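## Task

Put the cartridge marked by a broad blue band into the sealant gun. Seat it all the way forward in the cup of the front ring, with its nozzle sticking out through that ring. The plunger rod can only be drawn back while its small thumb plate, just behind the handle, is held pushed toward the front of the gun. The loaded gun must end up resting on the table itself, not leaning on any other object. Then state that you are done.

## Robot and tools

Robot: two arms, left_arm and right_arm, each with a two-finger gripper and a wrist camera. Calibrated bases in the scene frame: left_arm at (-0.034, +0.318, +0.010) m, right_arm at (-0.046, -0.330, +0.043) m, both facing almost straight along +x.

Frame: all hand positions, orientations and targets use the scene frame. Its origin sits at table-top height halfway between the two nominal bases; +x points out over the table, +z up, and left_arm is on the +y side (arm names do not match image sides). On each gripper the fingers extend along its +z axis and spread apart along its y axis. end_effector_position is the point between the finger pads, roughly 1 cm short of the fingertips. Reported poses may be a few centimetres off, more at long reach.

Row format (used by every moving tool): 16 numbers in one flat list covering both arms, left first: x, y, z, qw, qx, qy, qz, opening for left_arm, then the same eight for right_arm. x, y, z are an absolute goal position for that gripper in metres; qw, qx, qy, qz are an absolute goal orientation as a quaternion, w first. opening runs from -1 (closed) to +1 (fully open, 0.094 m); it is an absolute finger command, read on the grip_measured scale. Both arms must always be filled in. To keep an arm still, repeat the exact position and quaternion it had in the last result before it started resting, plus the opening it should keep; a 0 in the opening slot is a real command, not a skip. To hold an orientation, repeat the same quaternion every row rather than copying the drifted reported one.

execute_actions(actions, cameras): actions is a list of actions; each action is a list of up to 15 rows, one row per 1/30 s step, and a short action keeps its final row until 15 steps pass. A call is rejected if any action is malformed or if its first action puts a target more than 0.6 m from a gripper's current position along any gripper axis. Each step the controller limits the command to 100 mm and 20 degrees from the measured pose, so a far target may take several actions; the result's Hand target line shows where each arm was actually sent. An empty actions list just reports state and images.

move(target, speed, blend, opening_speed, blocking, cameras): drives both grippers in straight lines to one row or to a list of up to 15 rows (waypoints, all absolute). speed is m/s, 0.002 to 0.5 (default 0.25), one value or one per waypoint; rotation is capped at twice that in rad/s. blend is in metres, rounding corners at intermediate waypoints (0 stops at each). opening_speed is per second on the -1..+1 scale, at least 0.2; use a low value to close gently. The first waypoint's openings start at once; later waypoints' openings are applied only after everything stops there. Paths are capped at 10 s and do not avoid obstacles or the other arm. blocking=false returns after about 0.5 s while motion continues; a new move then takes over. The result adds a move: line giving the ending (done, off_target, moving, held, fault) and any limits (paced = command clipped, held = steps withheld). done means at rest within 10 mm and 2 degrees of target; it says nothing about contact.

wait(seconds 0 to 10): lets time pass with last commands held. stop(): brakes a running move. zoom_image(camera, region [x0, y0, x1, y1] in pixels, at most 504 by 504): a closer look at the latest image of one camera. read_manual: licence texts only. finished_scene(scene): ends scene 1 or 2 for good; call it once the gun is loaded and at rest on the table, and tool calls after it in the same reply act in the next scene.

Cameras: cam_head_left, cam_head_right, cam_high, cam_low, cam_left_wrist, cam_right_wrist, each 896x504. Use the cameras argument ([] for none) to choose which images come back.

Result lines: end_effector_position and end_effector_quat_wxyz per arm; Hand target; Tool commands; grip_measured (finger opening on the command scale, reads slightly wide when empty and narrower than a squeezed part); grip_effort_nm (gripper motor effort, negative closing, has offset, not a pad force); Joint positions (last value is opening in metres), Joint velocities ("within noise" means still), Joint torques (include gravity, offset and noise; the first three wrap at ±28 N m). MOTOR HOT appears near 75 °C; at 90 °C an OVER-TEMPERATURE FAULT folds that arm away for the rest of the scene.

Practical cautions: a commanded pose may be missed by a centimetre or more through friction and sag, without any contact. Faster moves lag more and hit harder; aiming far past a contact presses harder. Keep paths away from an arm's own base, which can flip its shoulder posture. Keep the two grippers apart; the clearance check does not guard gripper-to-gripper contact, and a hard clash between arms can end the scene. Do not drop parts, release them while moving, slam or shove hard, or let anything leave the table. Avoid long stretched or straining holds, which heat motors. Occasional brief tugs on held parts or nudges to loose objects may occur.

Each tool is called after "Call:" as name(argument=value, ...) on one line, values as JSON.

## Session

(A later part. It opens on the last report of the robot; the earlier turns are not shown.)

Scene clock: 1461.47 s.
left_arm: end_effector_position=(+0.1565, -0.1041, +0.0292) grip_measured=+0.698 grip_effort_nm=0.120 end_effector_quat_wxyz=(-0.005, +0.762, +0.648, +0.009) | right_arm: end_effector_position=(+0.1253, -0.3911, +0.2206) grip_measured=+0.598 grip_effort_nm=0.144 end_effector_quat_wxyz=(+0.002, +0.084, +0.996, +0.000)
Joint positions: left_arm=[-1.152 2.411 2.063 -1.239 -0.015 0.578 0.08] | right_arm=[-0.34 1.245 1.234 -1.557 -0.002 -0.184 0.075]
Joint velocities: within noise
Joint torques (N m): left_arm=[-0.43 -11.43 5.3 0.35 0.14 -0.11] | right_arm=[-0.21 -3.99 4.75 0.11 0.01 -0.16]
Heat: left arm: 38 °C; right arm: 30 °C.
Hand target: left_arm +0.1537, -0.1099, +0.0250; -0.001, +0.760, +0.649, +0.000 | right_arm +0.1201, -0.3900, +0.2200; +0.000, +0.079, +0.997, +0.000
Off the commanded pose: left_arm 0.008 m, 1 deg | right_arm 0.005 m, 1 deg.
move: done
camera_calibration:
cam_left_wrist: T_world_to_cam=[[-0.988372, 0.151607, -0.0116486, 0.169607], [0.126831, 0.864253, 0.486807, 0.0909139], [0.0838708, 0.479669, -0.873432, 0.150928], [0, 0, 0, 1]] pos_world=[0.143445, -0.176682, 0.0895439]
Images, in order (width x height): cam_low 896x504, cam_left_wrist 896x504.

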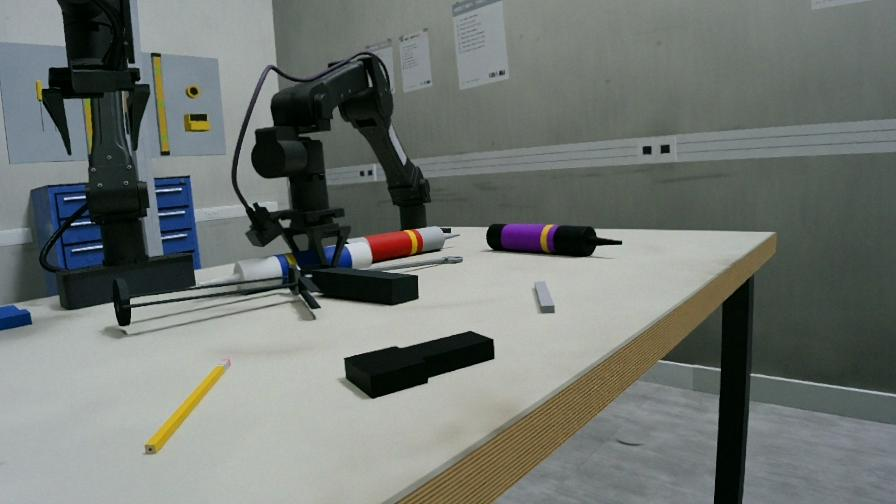

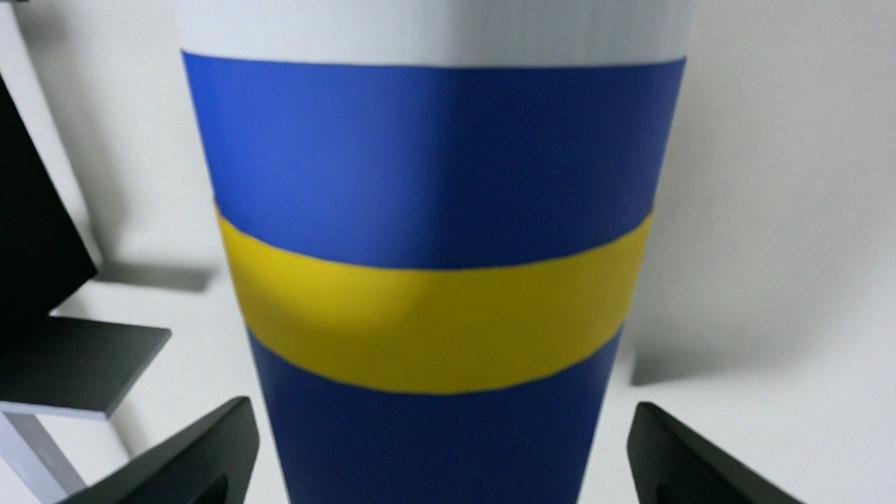

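Call:
move(target=[[0.1560, -0.1060, 0.1200, 0, 0.7598, 0.6501, 0, 0.7, 0.1200, -0.3900, 0.220, 0, 0.0785, 0.9969, 0, 0.6],[0.2000, 0.1000, 0.2000, 0, 0.7598, 0.6501, 0, 0.7, 0.1200, -0.3900, 0.220, 0, 0.0785, 0.9969, 0, 0.6],[0.2000, 0.3500, 0.2000, 0, 0.1564, 0.9877, 0, 0.7, 0.1200, -0.3900, 0.220, 0, 0.0785, 0.9969, 0, 0.6]], speed=[0.08, 0.2, 0.25], blend=[0.01,0.05,0])

Scene clock: 1478.70 s.
left_arm: end_effector_position=(+0.2055, +0.3515, +0.1955) grip_measured=+0.698 grip_effort_nm=0.105 end_effector_quat_wxyz=(-0.009, +0.163, +0.987, +0.002) | right_arm: end_effector_position=(+0.1253, -0.3911, +0.2206) grip_measured=+0.598 grip_effort_nm=0.149 end_effector_quat_wxyz=(+0.002, +0.084, +0.996, +0.000)
Joint positions: left_arm=[0.13 1.492 1.461 -1.555 -0.009 0.455 0.08] | right_arm=[-0.34 1.245 1.234 -1.557 -0.002 -0.184 0.075]
Joint velocities: within noise
Joint torques (N m): left_arm=[0.1 -6.72 5.74 -0.16 0.19 -0.14] | right_arm=[-0.21 -3.99 4.74 0.11 0.01 -0.16]
Heat: left arm: 39 °C; right arm: 30 °C.
Hand target: left_arm +0.1975, +0.3476, +0.2014; -0.005, +0.154, +0.988, -0.008 | right_arm +0.1201, -0.3900, +0.2200; +0.000, +0.079, +0.997, +0.000
Off the commanded pose: left_arm 0.007 m, 1 deg | right_arm 0.005 m, 1 deg.
move: done
camera_calibration:
cam_left_wrist: T_world_to_cam=[[-0.312436, -0.949899, -0.00868162, 0.398582], [-0.832607, 0.269434, 0.483912, 0.0167396], [-0.457328, 0.15842, -0.875074, 0.297912], [0, 0, 0, 1]] pos_world=[0.274713, 0.326908, 0.256055]
cam_right_wrist: T_world_to_cam=[[-0.180754, -0.983487, 0.00905221, -0.363595], [-0.899862, 0.169085, 0.402068, 0.130302], [-0.39696, 0.0645297, -0.915565, 0.359588], [0, 0, 0, 1]] pos_world=[0.194274, -0.402827, 0.280127]

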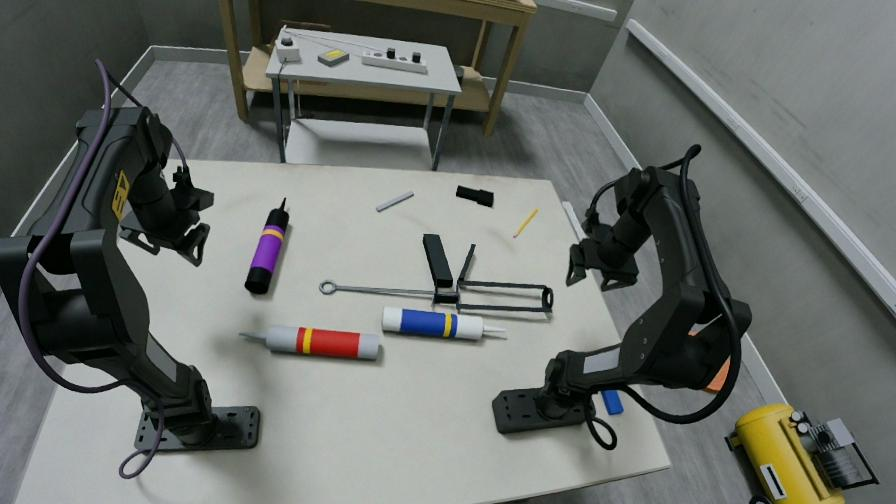

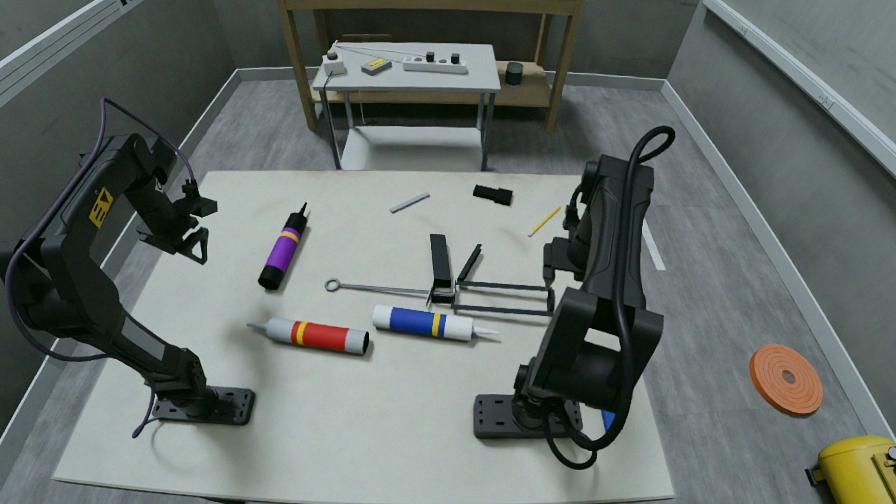

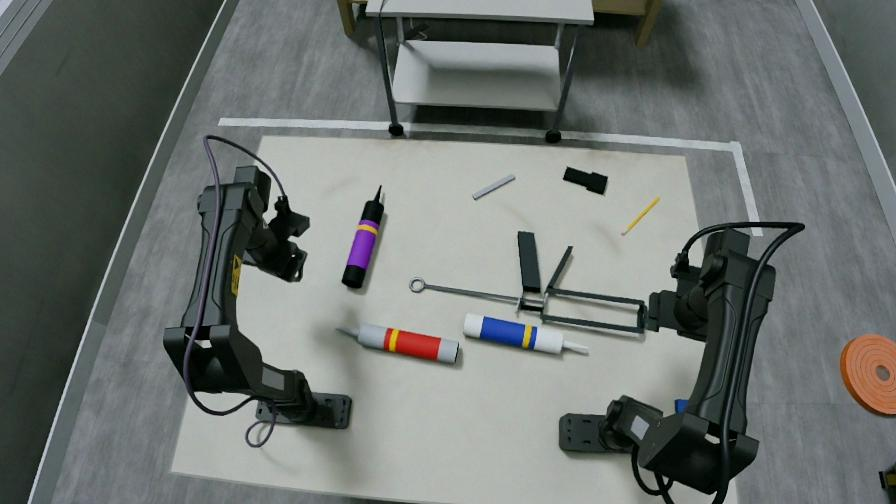

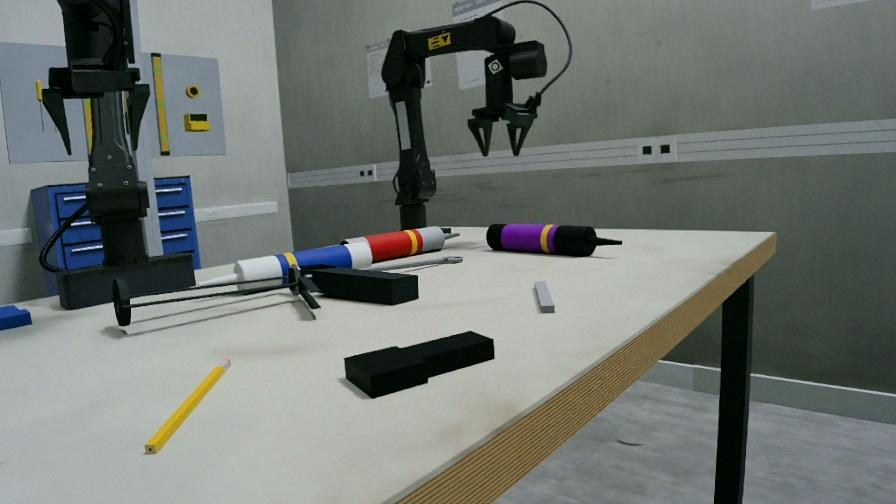

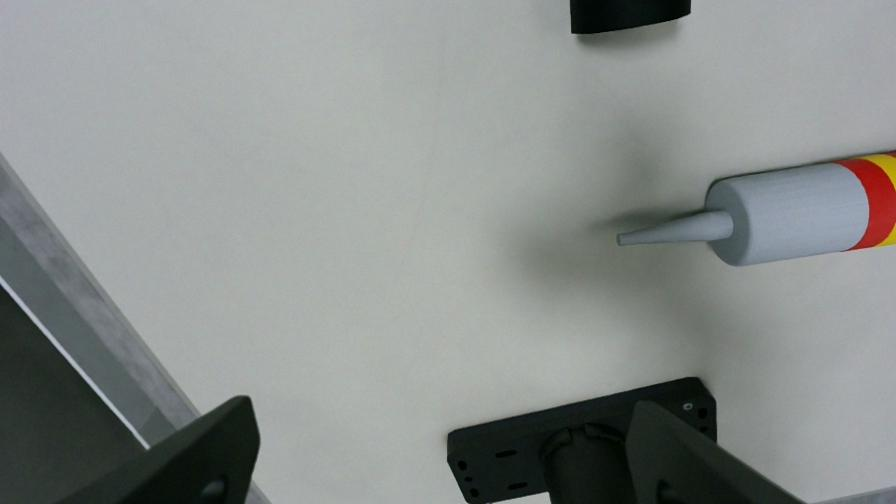

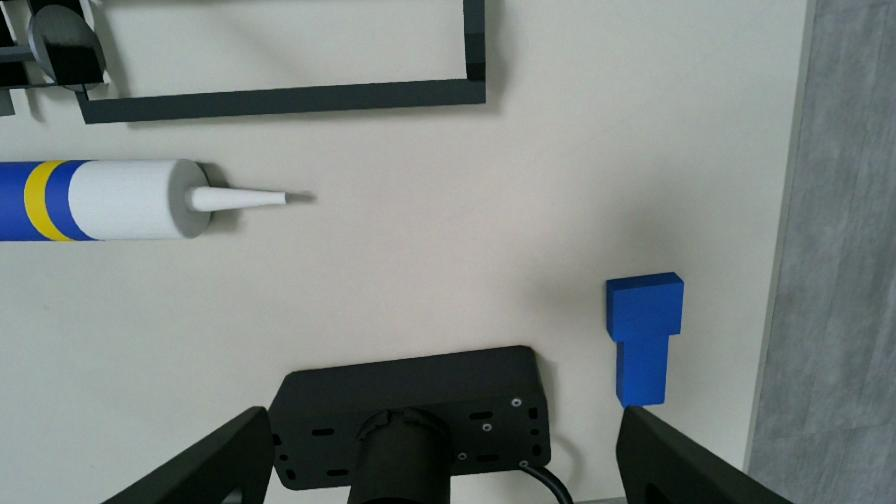

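Call:
move(target=[[0.2000, 0.3500, 0.2000, 0, 0.1564, 0.9877, 0, 0.7, 0.1700, -0.1500, 0.200, 0, -0.6501, 0.7598, 0, 1]], speed=0.2, cameras=["cam_low","cam_right_wrist","cam_high","cam_head_right"])

Scene clock: 1494.47 s.
left_arm: end_effector_position=(+0.2055, +0.3515, +0.1955) grip_measured=+0.698 grip_effort_nm=0.110 end_effector_quat_wxyz=(-0.009, +0.162, +0.987, +0.002) | right_arm: end_effector_position=(+0.1639, -0.1577, +0.1944) grip_measured=+0.998 grip_effort_nm=0.144 end_effector_quat_wxyz=(-0.018, -0.644, +0.765, -0.004)
Joint positions: left_arm=[0.13 1.492 1.461 -1.555 -0.009 0.454 0.08] | right_arm=[0.702 1.604 1.432 -1.436 0.009 -0.71 0.094]
Joint velocities: within noise
Joint torques (N m): left_arm=[0.21 -7.04 4.97 0.06 0.09 -0.11] | right_arm=[0.4 -5.55 8.47 0.25 0.06 -0.18]
Heat: left arm: 38 °C; right arm: 30 °C.
Hand target: left_arm +0.2002, +0.3500, +0.1998; +0.000, +0.156, +0.988, +0.000 | right_arm +0.1713, -0.1512, +0.1993; -0.002, -0.652, +0.758, -0.008
Off the commanded pose: left_arm 0.007 m, 1 deg | right_arm 0.011 m, 2 deg.
move: off_target (right_arm)
camera_calibration:
cam_right_wrist: T_world_to_cam=[[0.982996, -0.183517, -0.00631682, -0.188462], [-0.162457, -0.885194, 0.435934, -0.157576], [-0.0855931, -0.427496, -0.899956, 0.204201], [0, 0, 0, 1]] pos_world=[0.177136, -0.0867769, 0.251274]
Images, in order (width x height): cam_head_right 896x504, cam_high 896x504, cam_low 896x504, cam_right_wrist 896x504.

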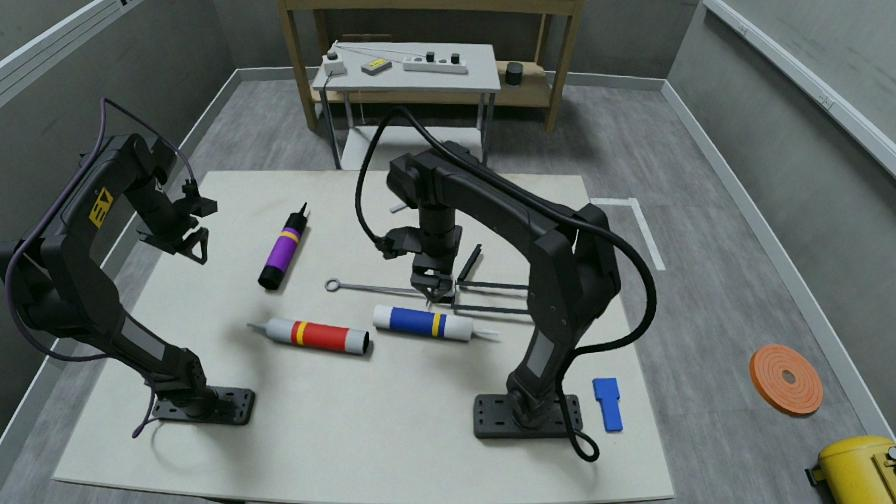

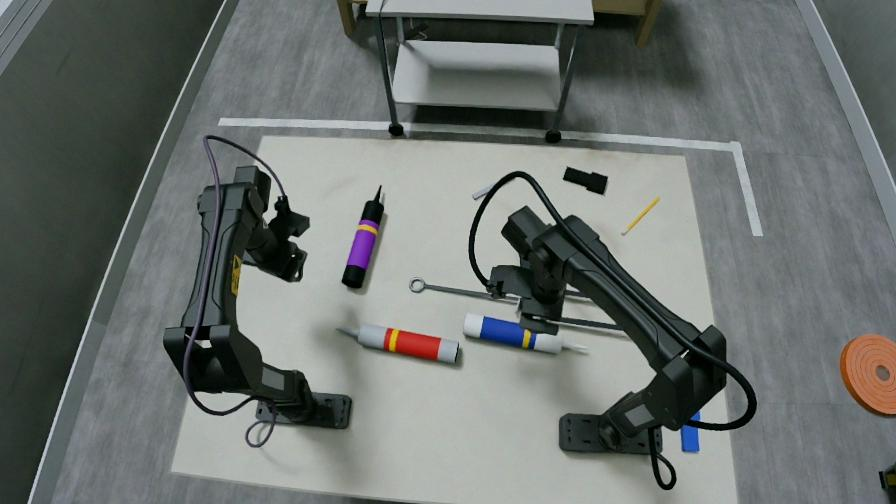

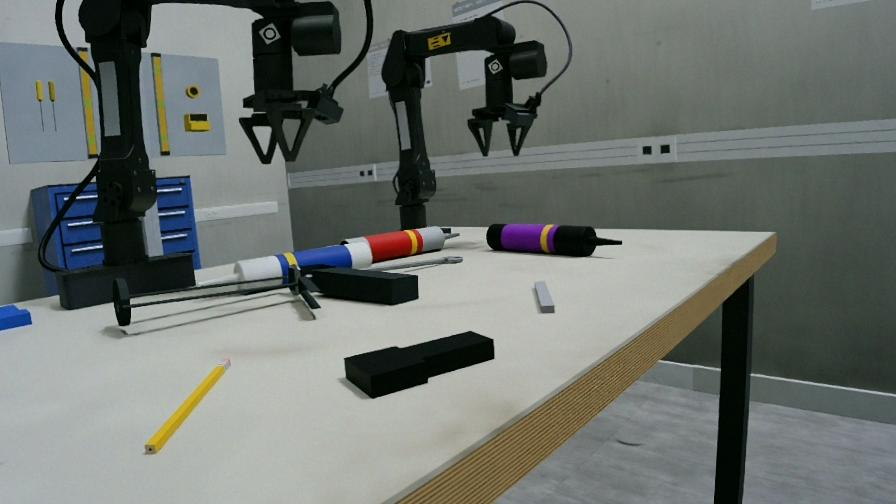

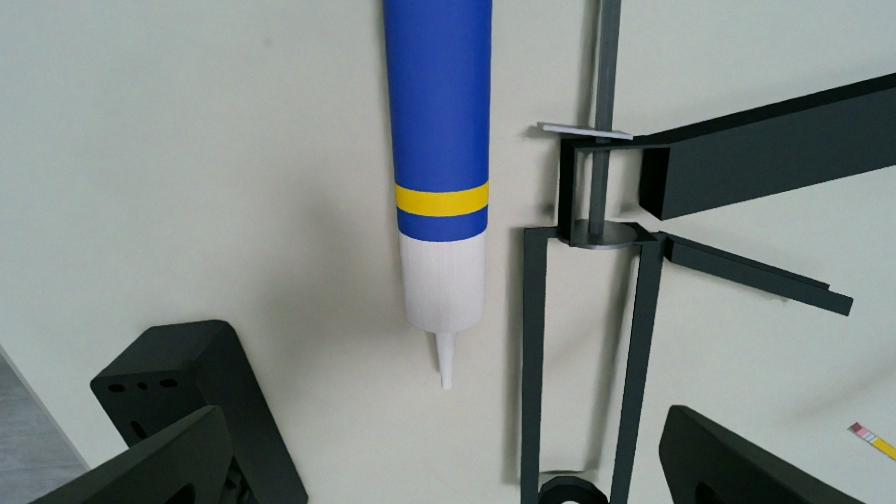

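Call:
zoom_image(camera="cam_right_wrist", region=[480, 380, 700, 504])

Call:
zoom_image(camera="cam_high", region=[450, 270, 670, 370])

Scaled by 2.291 from the camera's 896x504 image, which has a finer 1280x720 frame.

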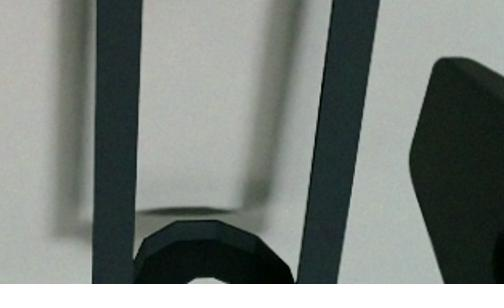

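Scaled by 2.291 from the camera's 896x504 image, which has a finer 1280x720 frame.

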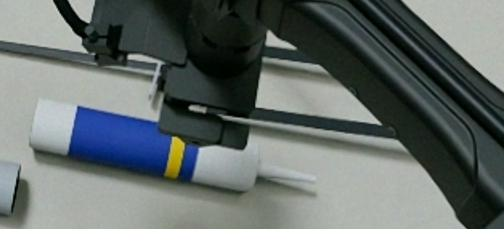

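Call:
move(target=[[0.2000, 0.3500, 0.2000, 0, 0.1564, 0.9877, 0, 0.7, 0.1670, -0.1200, 0.100, 0, -0.6401, 0.7683, 0, 1]], speed=0.15, cameras=["cam_low","cam_right_wrist"])

Scene clock: 1599.33 s.
left_arm: end_effector_position=(+0.2055, +0.3515, +0.1955) grip_measured=+0.698 grip_effort_nm=0.110 end_effector_quat_wxyz=(-0.009, +0.162, +0.987, +0.002) | right_arm: end_effector_position=(+0.1665, -0.1232, +0.1032) grip_measured=+0.998 grip_effort_nm=0.144 end_effector_quat_wxyz=(-0.003, -0.649, +0.761, -0.005)
Joint positions: left_arm=[0.13 1.492 1.461 -1.555 -0.009 0.454 0.08] | right_arm=[0.786 1.707 1.179 -1.049 0.009 -0.64 0.094]
Joint velocities: within noise
Joint torques (N m): left_arm=[0.31 -7.2 5.01 0.05 0.08 -0.06] | right_arm=[0.54 -6.72 5.16 0.36 -0.08 0.12]
Heat: left arm: 36 °C; right arm: 29 °C.
Hand target: left_arm +0.2001, +0.3500, +0.1998; +0.000, +0.156, +0.988, +0.000 | right_arm +0.1650, -0.1200, +0.0998; -0.001, -0.646, +0.763, -0.001
Off the commanded pose: left_arm 0.007 m, 1 deg | right_arm 0.005 m, 2 deg.
move: done
camera_calibration:
cam_right_wrist: T_world_to_cam=[[0.985344, -0.169997, 0.0140894, -0.18609], [-0.16048, -0.895834, 0.414401, -0.0863135], [-0.057825, -0.410588, -0.909985, 0.135551], [0, 0, 0, 1]] pos_world=[0.177349, -0.0533016, 0.16174]
Images, in order (width x height): cam_low 896x504, cam_right_wrist 896x504.

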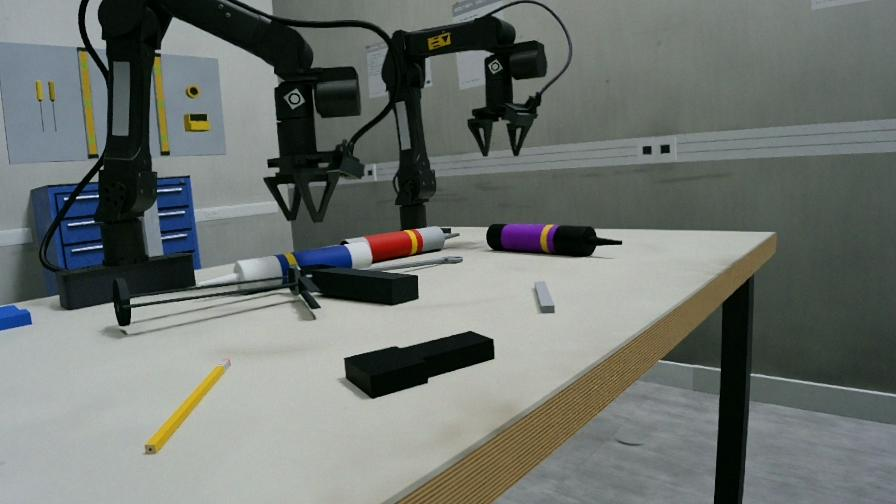

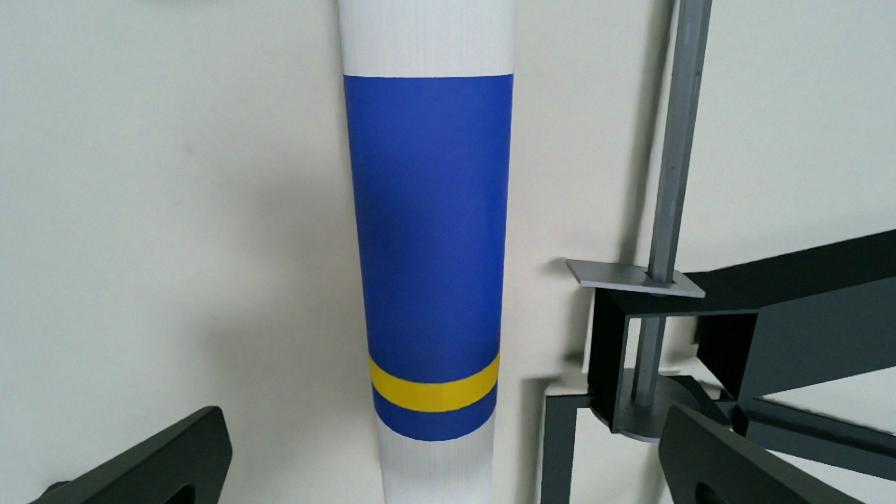

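Call:
move(target=[[0.2000, 0.3500, 0.2000, 0, 0.1564, 0.9877, 0, 0.7, 0.1632, -0.1190, 0.050, 0, -0.6461, 0.7632, 0, 1],[0.2000, 0.3500, 0.2000, 0, 0.1564, 0.9877, 0, 0.7, 0.1632, -0.1190, 0.021, 0, -0.6461, 0.7632, 0, 1]], speed=0.08, cameras=["cam_low","cam_right_wrist"])

Scene clock: 1614.40 s.
left_arm: end_effector_position=(+0.2055, +0.3515, +0.1955) grip_measured=+0.698 grip_effort_nm=0.125 end_effector_quat_wxyz=(-0.009, +0.162, +0.987, +0.002) | right_arm: end_effector_position=(+0.1601, -0.1231, +0.0254) grip_measured=+0.998 grip_effort_nm=0.144 end_effector_quat_wxyz=(-0.009, -0.646, +0.763, +0.000)
Joint positions: left_arm=[0.13 1.492 1.461 -1.555 -0.009 0.454 0.08] | right_arm=[0.795 1.833 0.991 -0.747 -0.002 -0.623 0.094]
Joint velocities: within noise
Joint torques (N m): left_arm=[0.13 -7.06 5.01 0.08 0.09 -0.08] | right_arm=[0.38 -6.79 4.51 0.54 -0.07 0.11]
Heat: left arm: 36 °C; right arm: 30 °C.
Hand target: left_arm +0.2001, +0.3500, +0.1998; +0.000, +0.156, +0.988, +0.000 | right_arm +0.1613, -0.1184, +0.0211; -0.001, -0.643, +0.766, +0.004
Off the commanded pose: left_arm 0.007 m, 1 deg | right_arm 0.007 m, 1 deg.
move: done
camera_calibration:
cam_right_wrist: T_world_to_cam=[[0.984089, -0.177669, -0.00157306, -0.178969], [-0.160761, -0.894137, 0.417941, -0.0548048], [-0.0756616, -0.411038, -0.908473, 0.0671634], [0, 0, 0, 1]] pos_world=[0.172392, -0.0531935, 0.0836398]
Images, in order (width x height): cam_low 896x504, cam_right_wrist 896x504.

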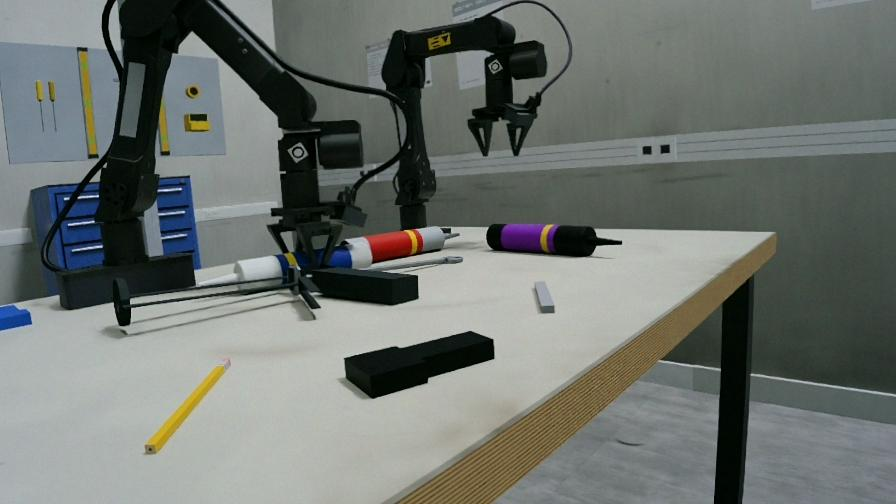

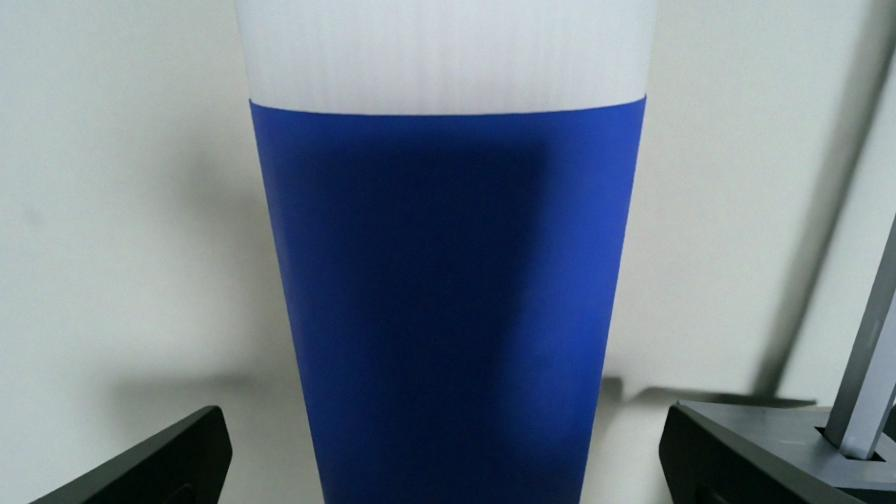

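Call:
move(target=[[0.2000, 0.3500, 0.2000, 0, 0.1564, 0.9877, 0, 0.7, 0.1632, -0.1190, 0.021, 0, -0.6461, 0.7632, 0, -0.1]], speed=0.08, opening_speed=0.6, cameras=["cam_low","cam_right_wrist"])

Call:
zoom_image(camera="cam_low", region=[160, 160, 460, 330])

Scene clock: 1639.40 s.
left_arm: end_effector_position=(+0.2055, +0.3515, +0.1955) grip_measured=+0.698 grip_effort_nm=0.115 end_effector_quat_wxyz=(-0.009, +0.162, +0.987, +0.002) | right_arm: end_effector_position=(+0.1646, -0.1211, +0.0253) grip_measured=+0.025 grip_effort_nm=-1.004 end_effector_quat_wxyz=(+0.000, -0.647, +0.763, -0.003)
Joint positions: left_arm=[0.13 1.492 1.461 -1.555 -0.009 0.454 0.08] | right_arm=[0.794 1.833 0.991 -0.729 0.006 -0.626 0.048]
Joint velocities: within noise
Joint torques (N m): left_arm=[0.36 -7.08 4.97 0.06 0.08 -0.08] | right_arm=[0.28 -6.64 4.77 0.37 0.01 0.02]
Heat: left arm: 36 °C; right arm: 31 °C.
Hand target: left_arm +0.2001, +0.3500, +0.1998; +0.000, +0.156, +0.988, +0.000 | right_arm +0.1644, -0.1203, +0.0210; +0.000, -0.647, +0.763, -0.004
Off the commanded pose: left_arm 0.007 m, 1 deg | right_arm 0.005 m, 0 deg.
move: done
camera_calibration:
cam_right_wrist: T_world_to_cam=[[0.984246, -0.176143, 0.0152446, -0.183349], [-0.166944, -0.897515, 0.408163, -0.051473], [-0.0582128, -0.404278, -0.912782, 0.0663195], [0, 0, 0, 1]] pos_world=[0.175728, -0.051682, 0.0843397]
Images, in order (width x height): cam_low 896x504, cam_right_wrist 896x504.

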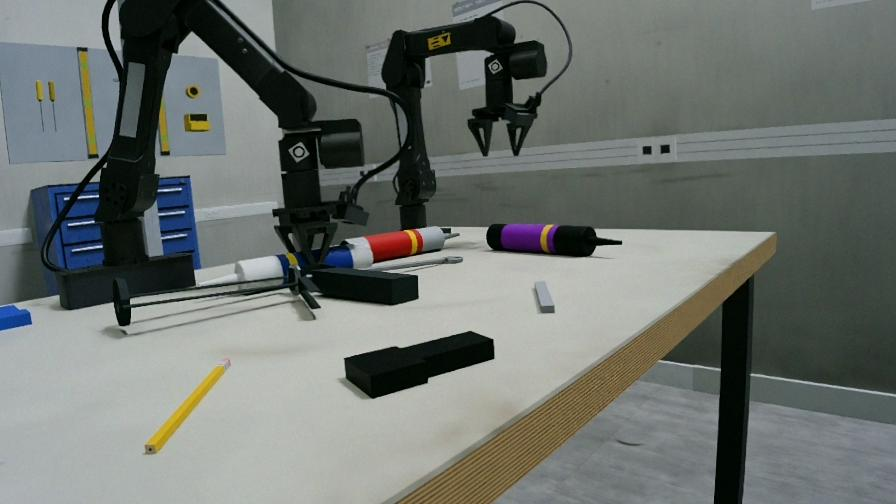

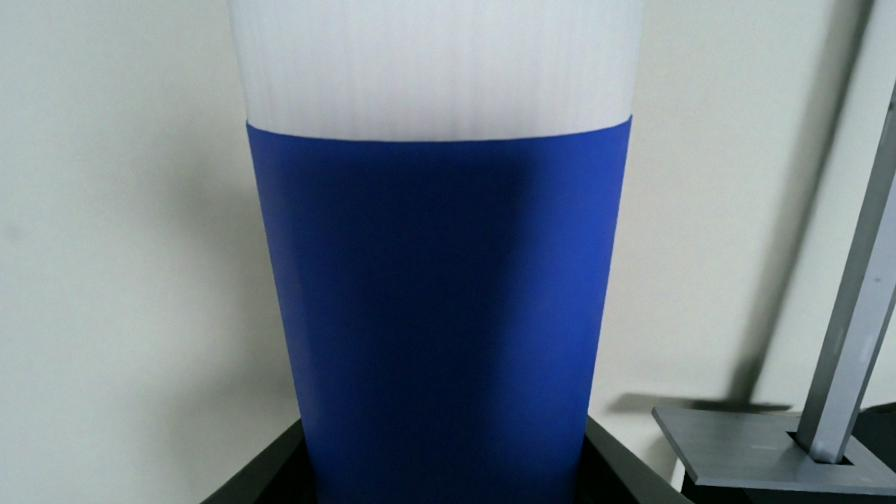

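Scaled by 1.680 from the camera's 896x504 image, which has a finer 1280x720 frame.

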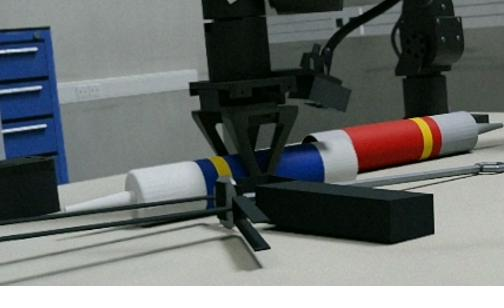

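Call:
move(target=[[0.2000, 0.3500, 0.2000, 0, 0.1564, 0.9877, 0, 0.7, 0.1632, -0.1190, 0.150, 0, -0.6461, 0.7632, 0, -0.1],[0.2000, 0.3500, 0.2000, 0, 0.1564, 0.9877, 0, 0.7, 0.2330, -0.2200, 0.140, 0.0989, -0.6472, 0.7511, 0.0852, -0.1]], speed=0.1)

Scene clock: 1680.57 s.
left_arm: end_effector_position=(+0.2055, +0.3515, +0.1955) grip_measured=+0.698 grip_effort_nm=0.120 end_effector_quat_wxyz=(-0.009, +0.161, +0.987, +0.002) | right_arm: end_effector_position=(+0.2293, -0.2254, +0.1318) grip_measured=+0.025 grip_effort_nm=-1.009 end_effector_quat_wxyz=(+0.070, -0.640, +0.761, +0.082)
Joint positions: left_arm=[0.13 1.492 1.461 -1.555 -0.009 0.452 0.08] | right_arm=[0.245 1.615 1.178 -1.081 -0.211 -1.161 0.048]
Joint velocities: within noise
Joint torques (N m): left_arm=[0.28 -7.08 5.04 0.08 0.08 -0.08] | right_arm=[-0.18 -8.08 6.15 0.5 -0.49 -0.18]
Heat: left arm: 36 °C; right arm: 32 °C.
Hand target: left_arm +0.2001, +0.3500, +0.1998; +0.000, +0.156, +0.988, +0.000 | right_arm +0.2330, -0.2181, +0.1395; +0.098, -0.646, +0.752, +0.090
Off the commanded pose: left_arm 0.007 m, 1 deg | right_arm 0.010 m, 4 deg.
move: off_target (right_arm)
camera_calibration:
cam_left_wrist: T_world_to_cam=[[-0.30952, -0.950853, -0.00873659, 0.398329], [-0.83344, 0.266854, 0.483908, 0.0178183], [-0.457794, 0.157061, -0.875075, 0.298486], [0, 0, 0, 1]] pos_world=[0.274787, 0.327117, 0.256055]
cam_right_wrist: T_world_to_cam=[[0.982828, -0.182436, -0.02769, -0.262423], [-0.173213, -0.963864, 0.202396, -0.164063], [-0.0636136, -0.194124, -0.978912, 0.182446], [0, 0, 0, 1]] pos_world=[0.241104, -0.170592, 0.204538]

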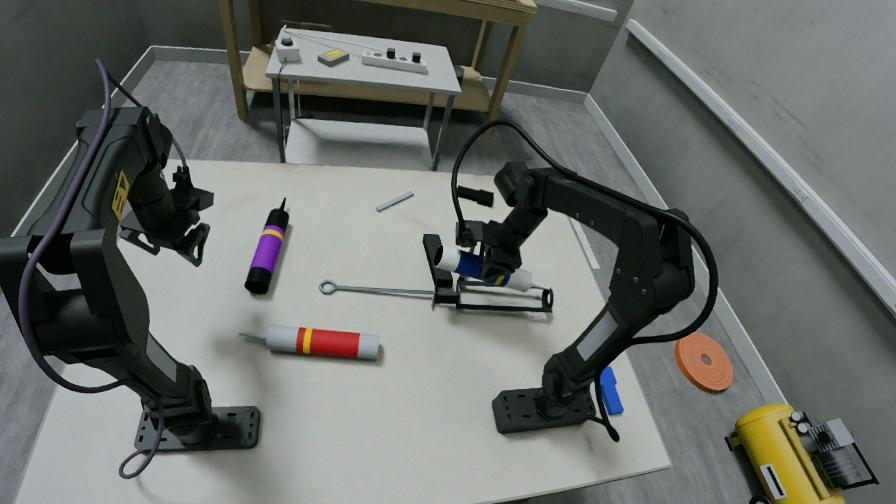

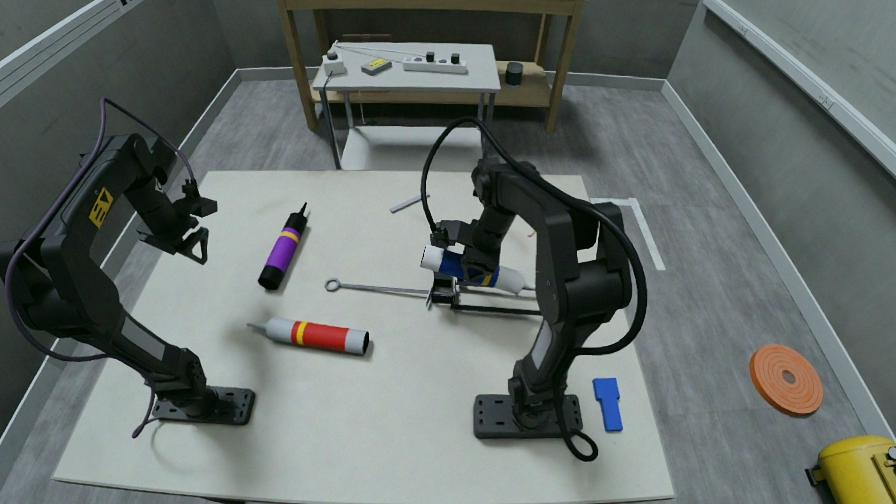

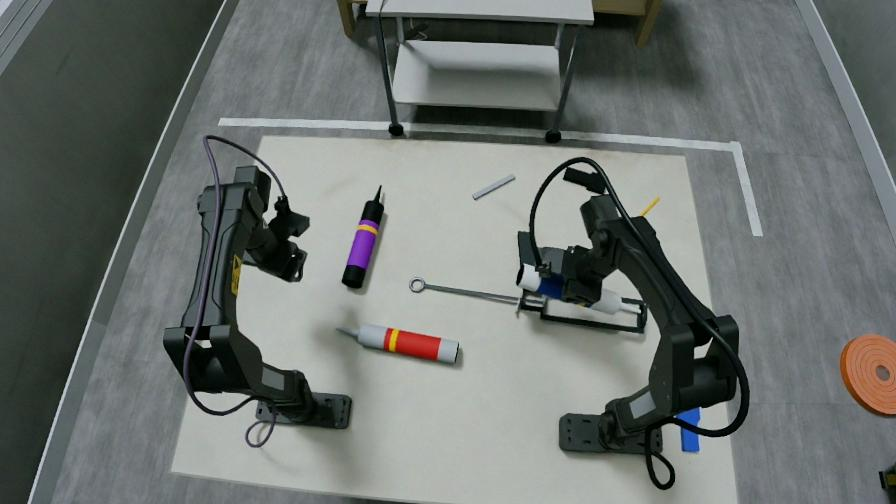

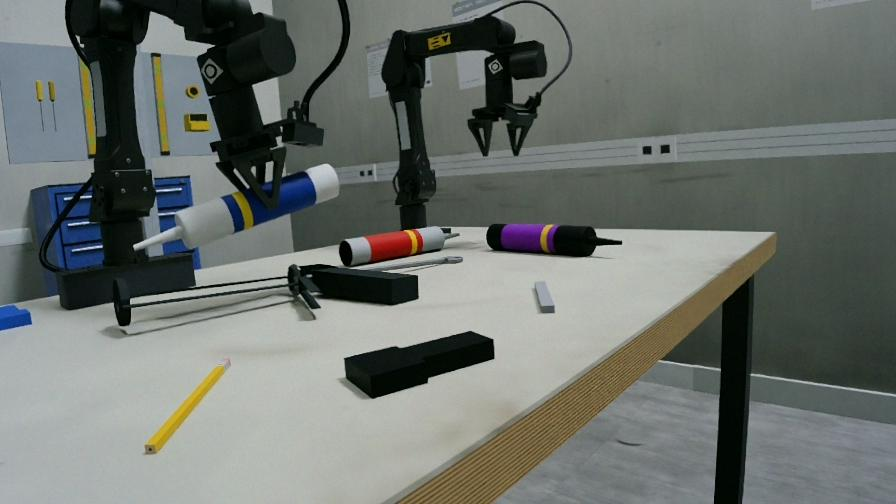

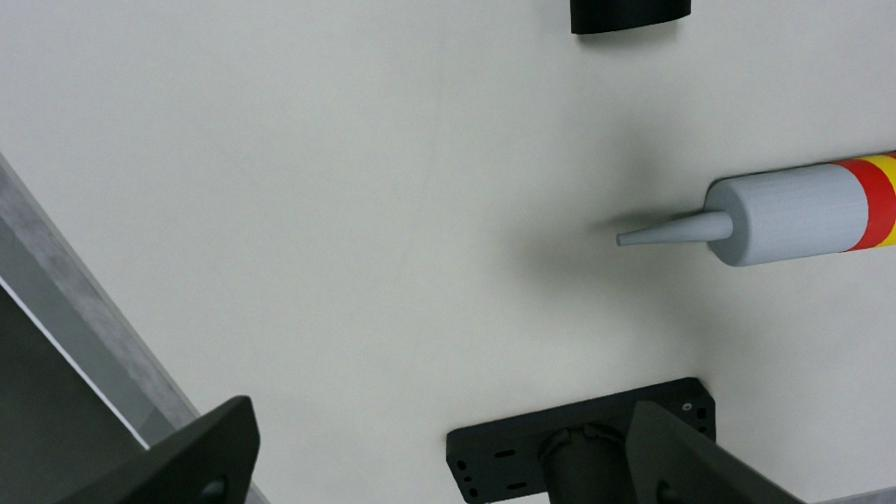

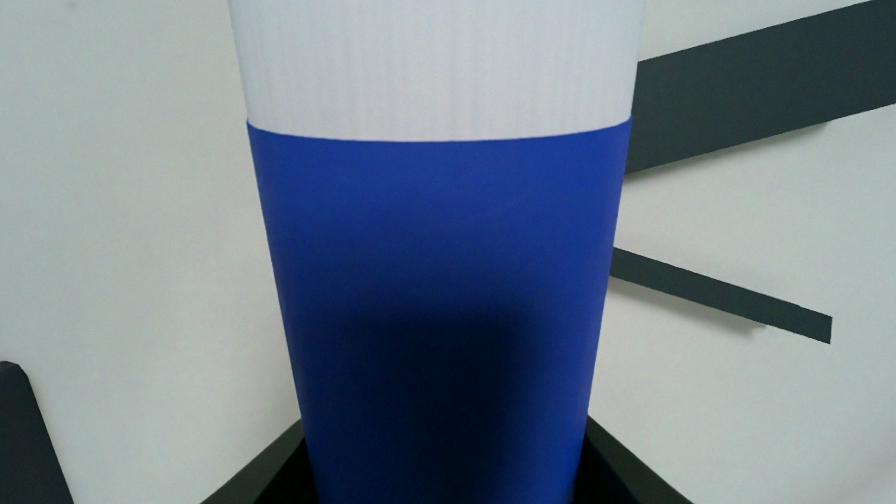

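Call:
zoom_image(camera="cam_head_left", region=[400, 220, 600, 330])

Call:
zoom_image(camera="cam_high", region=[500, 240, 680, 350])

Call:
zoom_image(camera="cam_low", region=[90, 140, 360, 350])

Scaled by 2.520 from the camera's 896x504 image, which has a finer 1280x720 frame.

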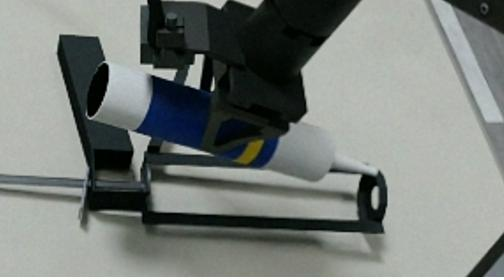

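Scaled by 2.800 from the camera's 896x504 image, which has a finer 1280x720 frame.

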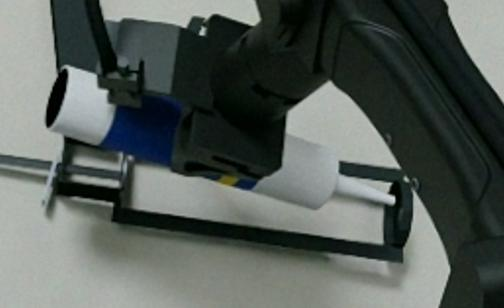

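Scaled by 1.867 from the camera's 896x504 image, which has a finer 1280x720 frame.

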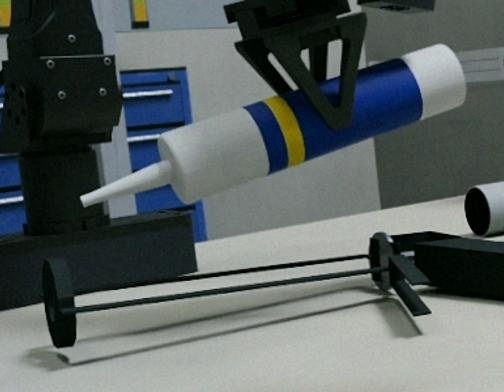

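Call:
move(target=[[0.2000, 0.3500, 0.2000, 0, 0.1564, 0.9877, 0, 0.7, 0.2410, -0.2150, 0.115, 0.1171, -0.6545, 0.7398, 0.1036, -0.1]], speed=0.08, cameras=["cam_low","cam_high","cam_head_left"])

Call:
zoom_image(camera="cam_head_left", region=[400, 220, 600, 330])

Call:
zoom_image(camera="cam_high", region=[500, 240, 680, 350])

Call:
zoom_image(camera="cam_low", region=[90, 140, 360, 350])

Scene clock: 1742.33 s.
left_arm: end_effector_position=(+0.2055, +0.3515, +0.1955) grip_measured=+0.698 grip_effort_nm=0.110 end_effector_quat_wxyz=(-0.009, +0.161, +0.987, +0.002) | right_arm: end_effector_position=(+0.2373, -0.2244, +0.1117) grip_measured=+0.025 grip_effort_nm=-1.009 end_effector_quat_wxyz=(+0.094, -0.648, +0.750, +0.091)
Joint positions: left_arm=[0.13 1.492 1.461 -1.555 -0.009 0.452 0.08] | right_arm=[0.219 1.638 1.112 -0.966 -0.25 -1.209 0.048]
Joint velocities: within noise
Joint torques (N m): left_arm=[0.24 -6.99 4.89 0.05 0.07 -0.07] | right_arm=[-0.62 -6.89 5.96 0.6 -0.56 -0.18]
Heat: left arm: 35 °C; right arm: 32 °C.
Hand target: left_arm +0.2001, +0.3500, +0.1998; +0.000, +0.156, +0.988, +0.000 | right_arm +0.2418, -0.2178, +0.1153; +0.117, -0.651, +0.743, +0.102
Off the commanded pose: left_arm 0.007 m, 1 deg | right_arm 0.011 m, 3 deg.
move: off_target (right_arm)
Images, in order (width x height): cam_head_left 896x504, cam_high 896x504, cam_low 896x504.

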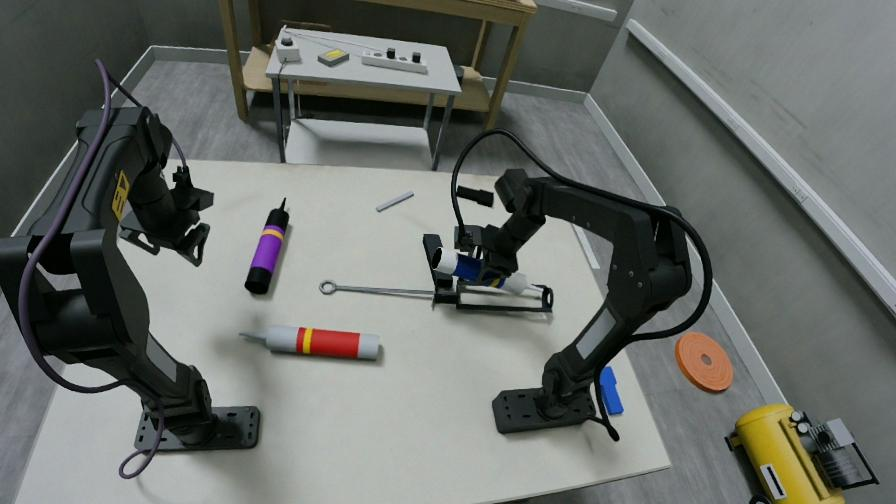

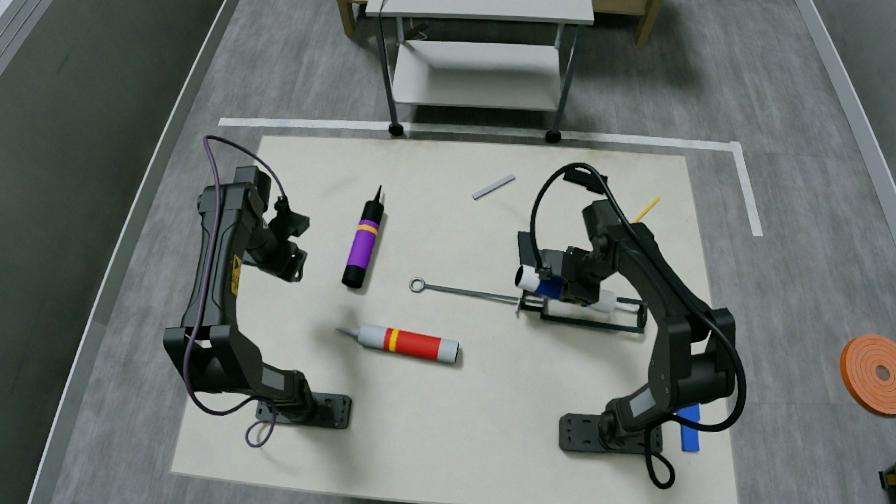

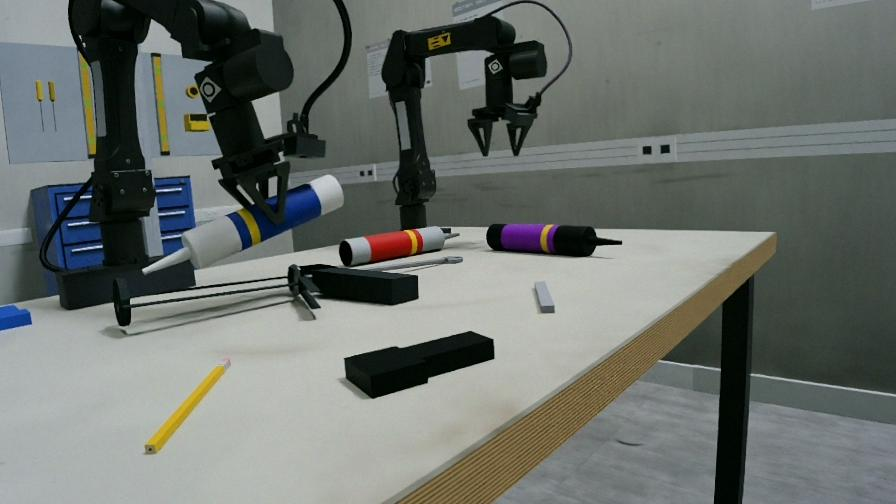

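Scaled by 2.520 from the camera's 896x504 image, which has a finer 1280x720 frame.

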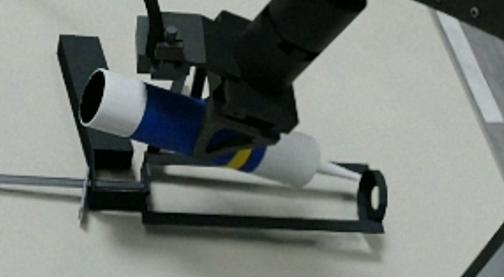

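Scaled by 2.800 from the camera's 896x504 image, which has a finer 1280x720 frame.

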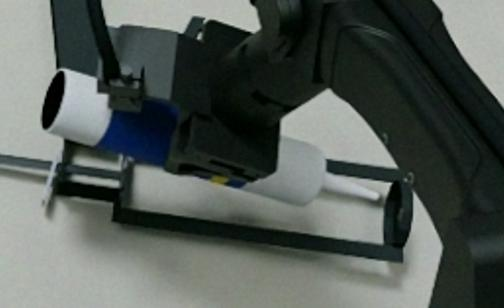

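Scaled by 1.867 from the camera's 896x504 image, which has a finer 1280x720 frame.

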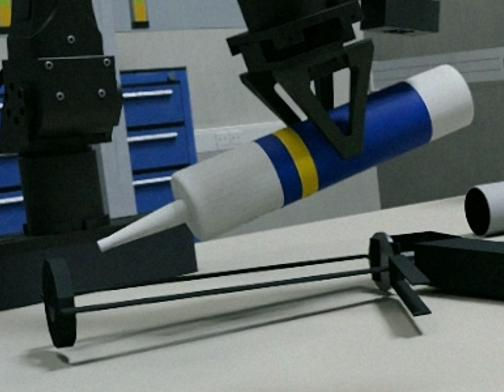

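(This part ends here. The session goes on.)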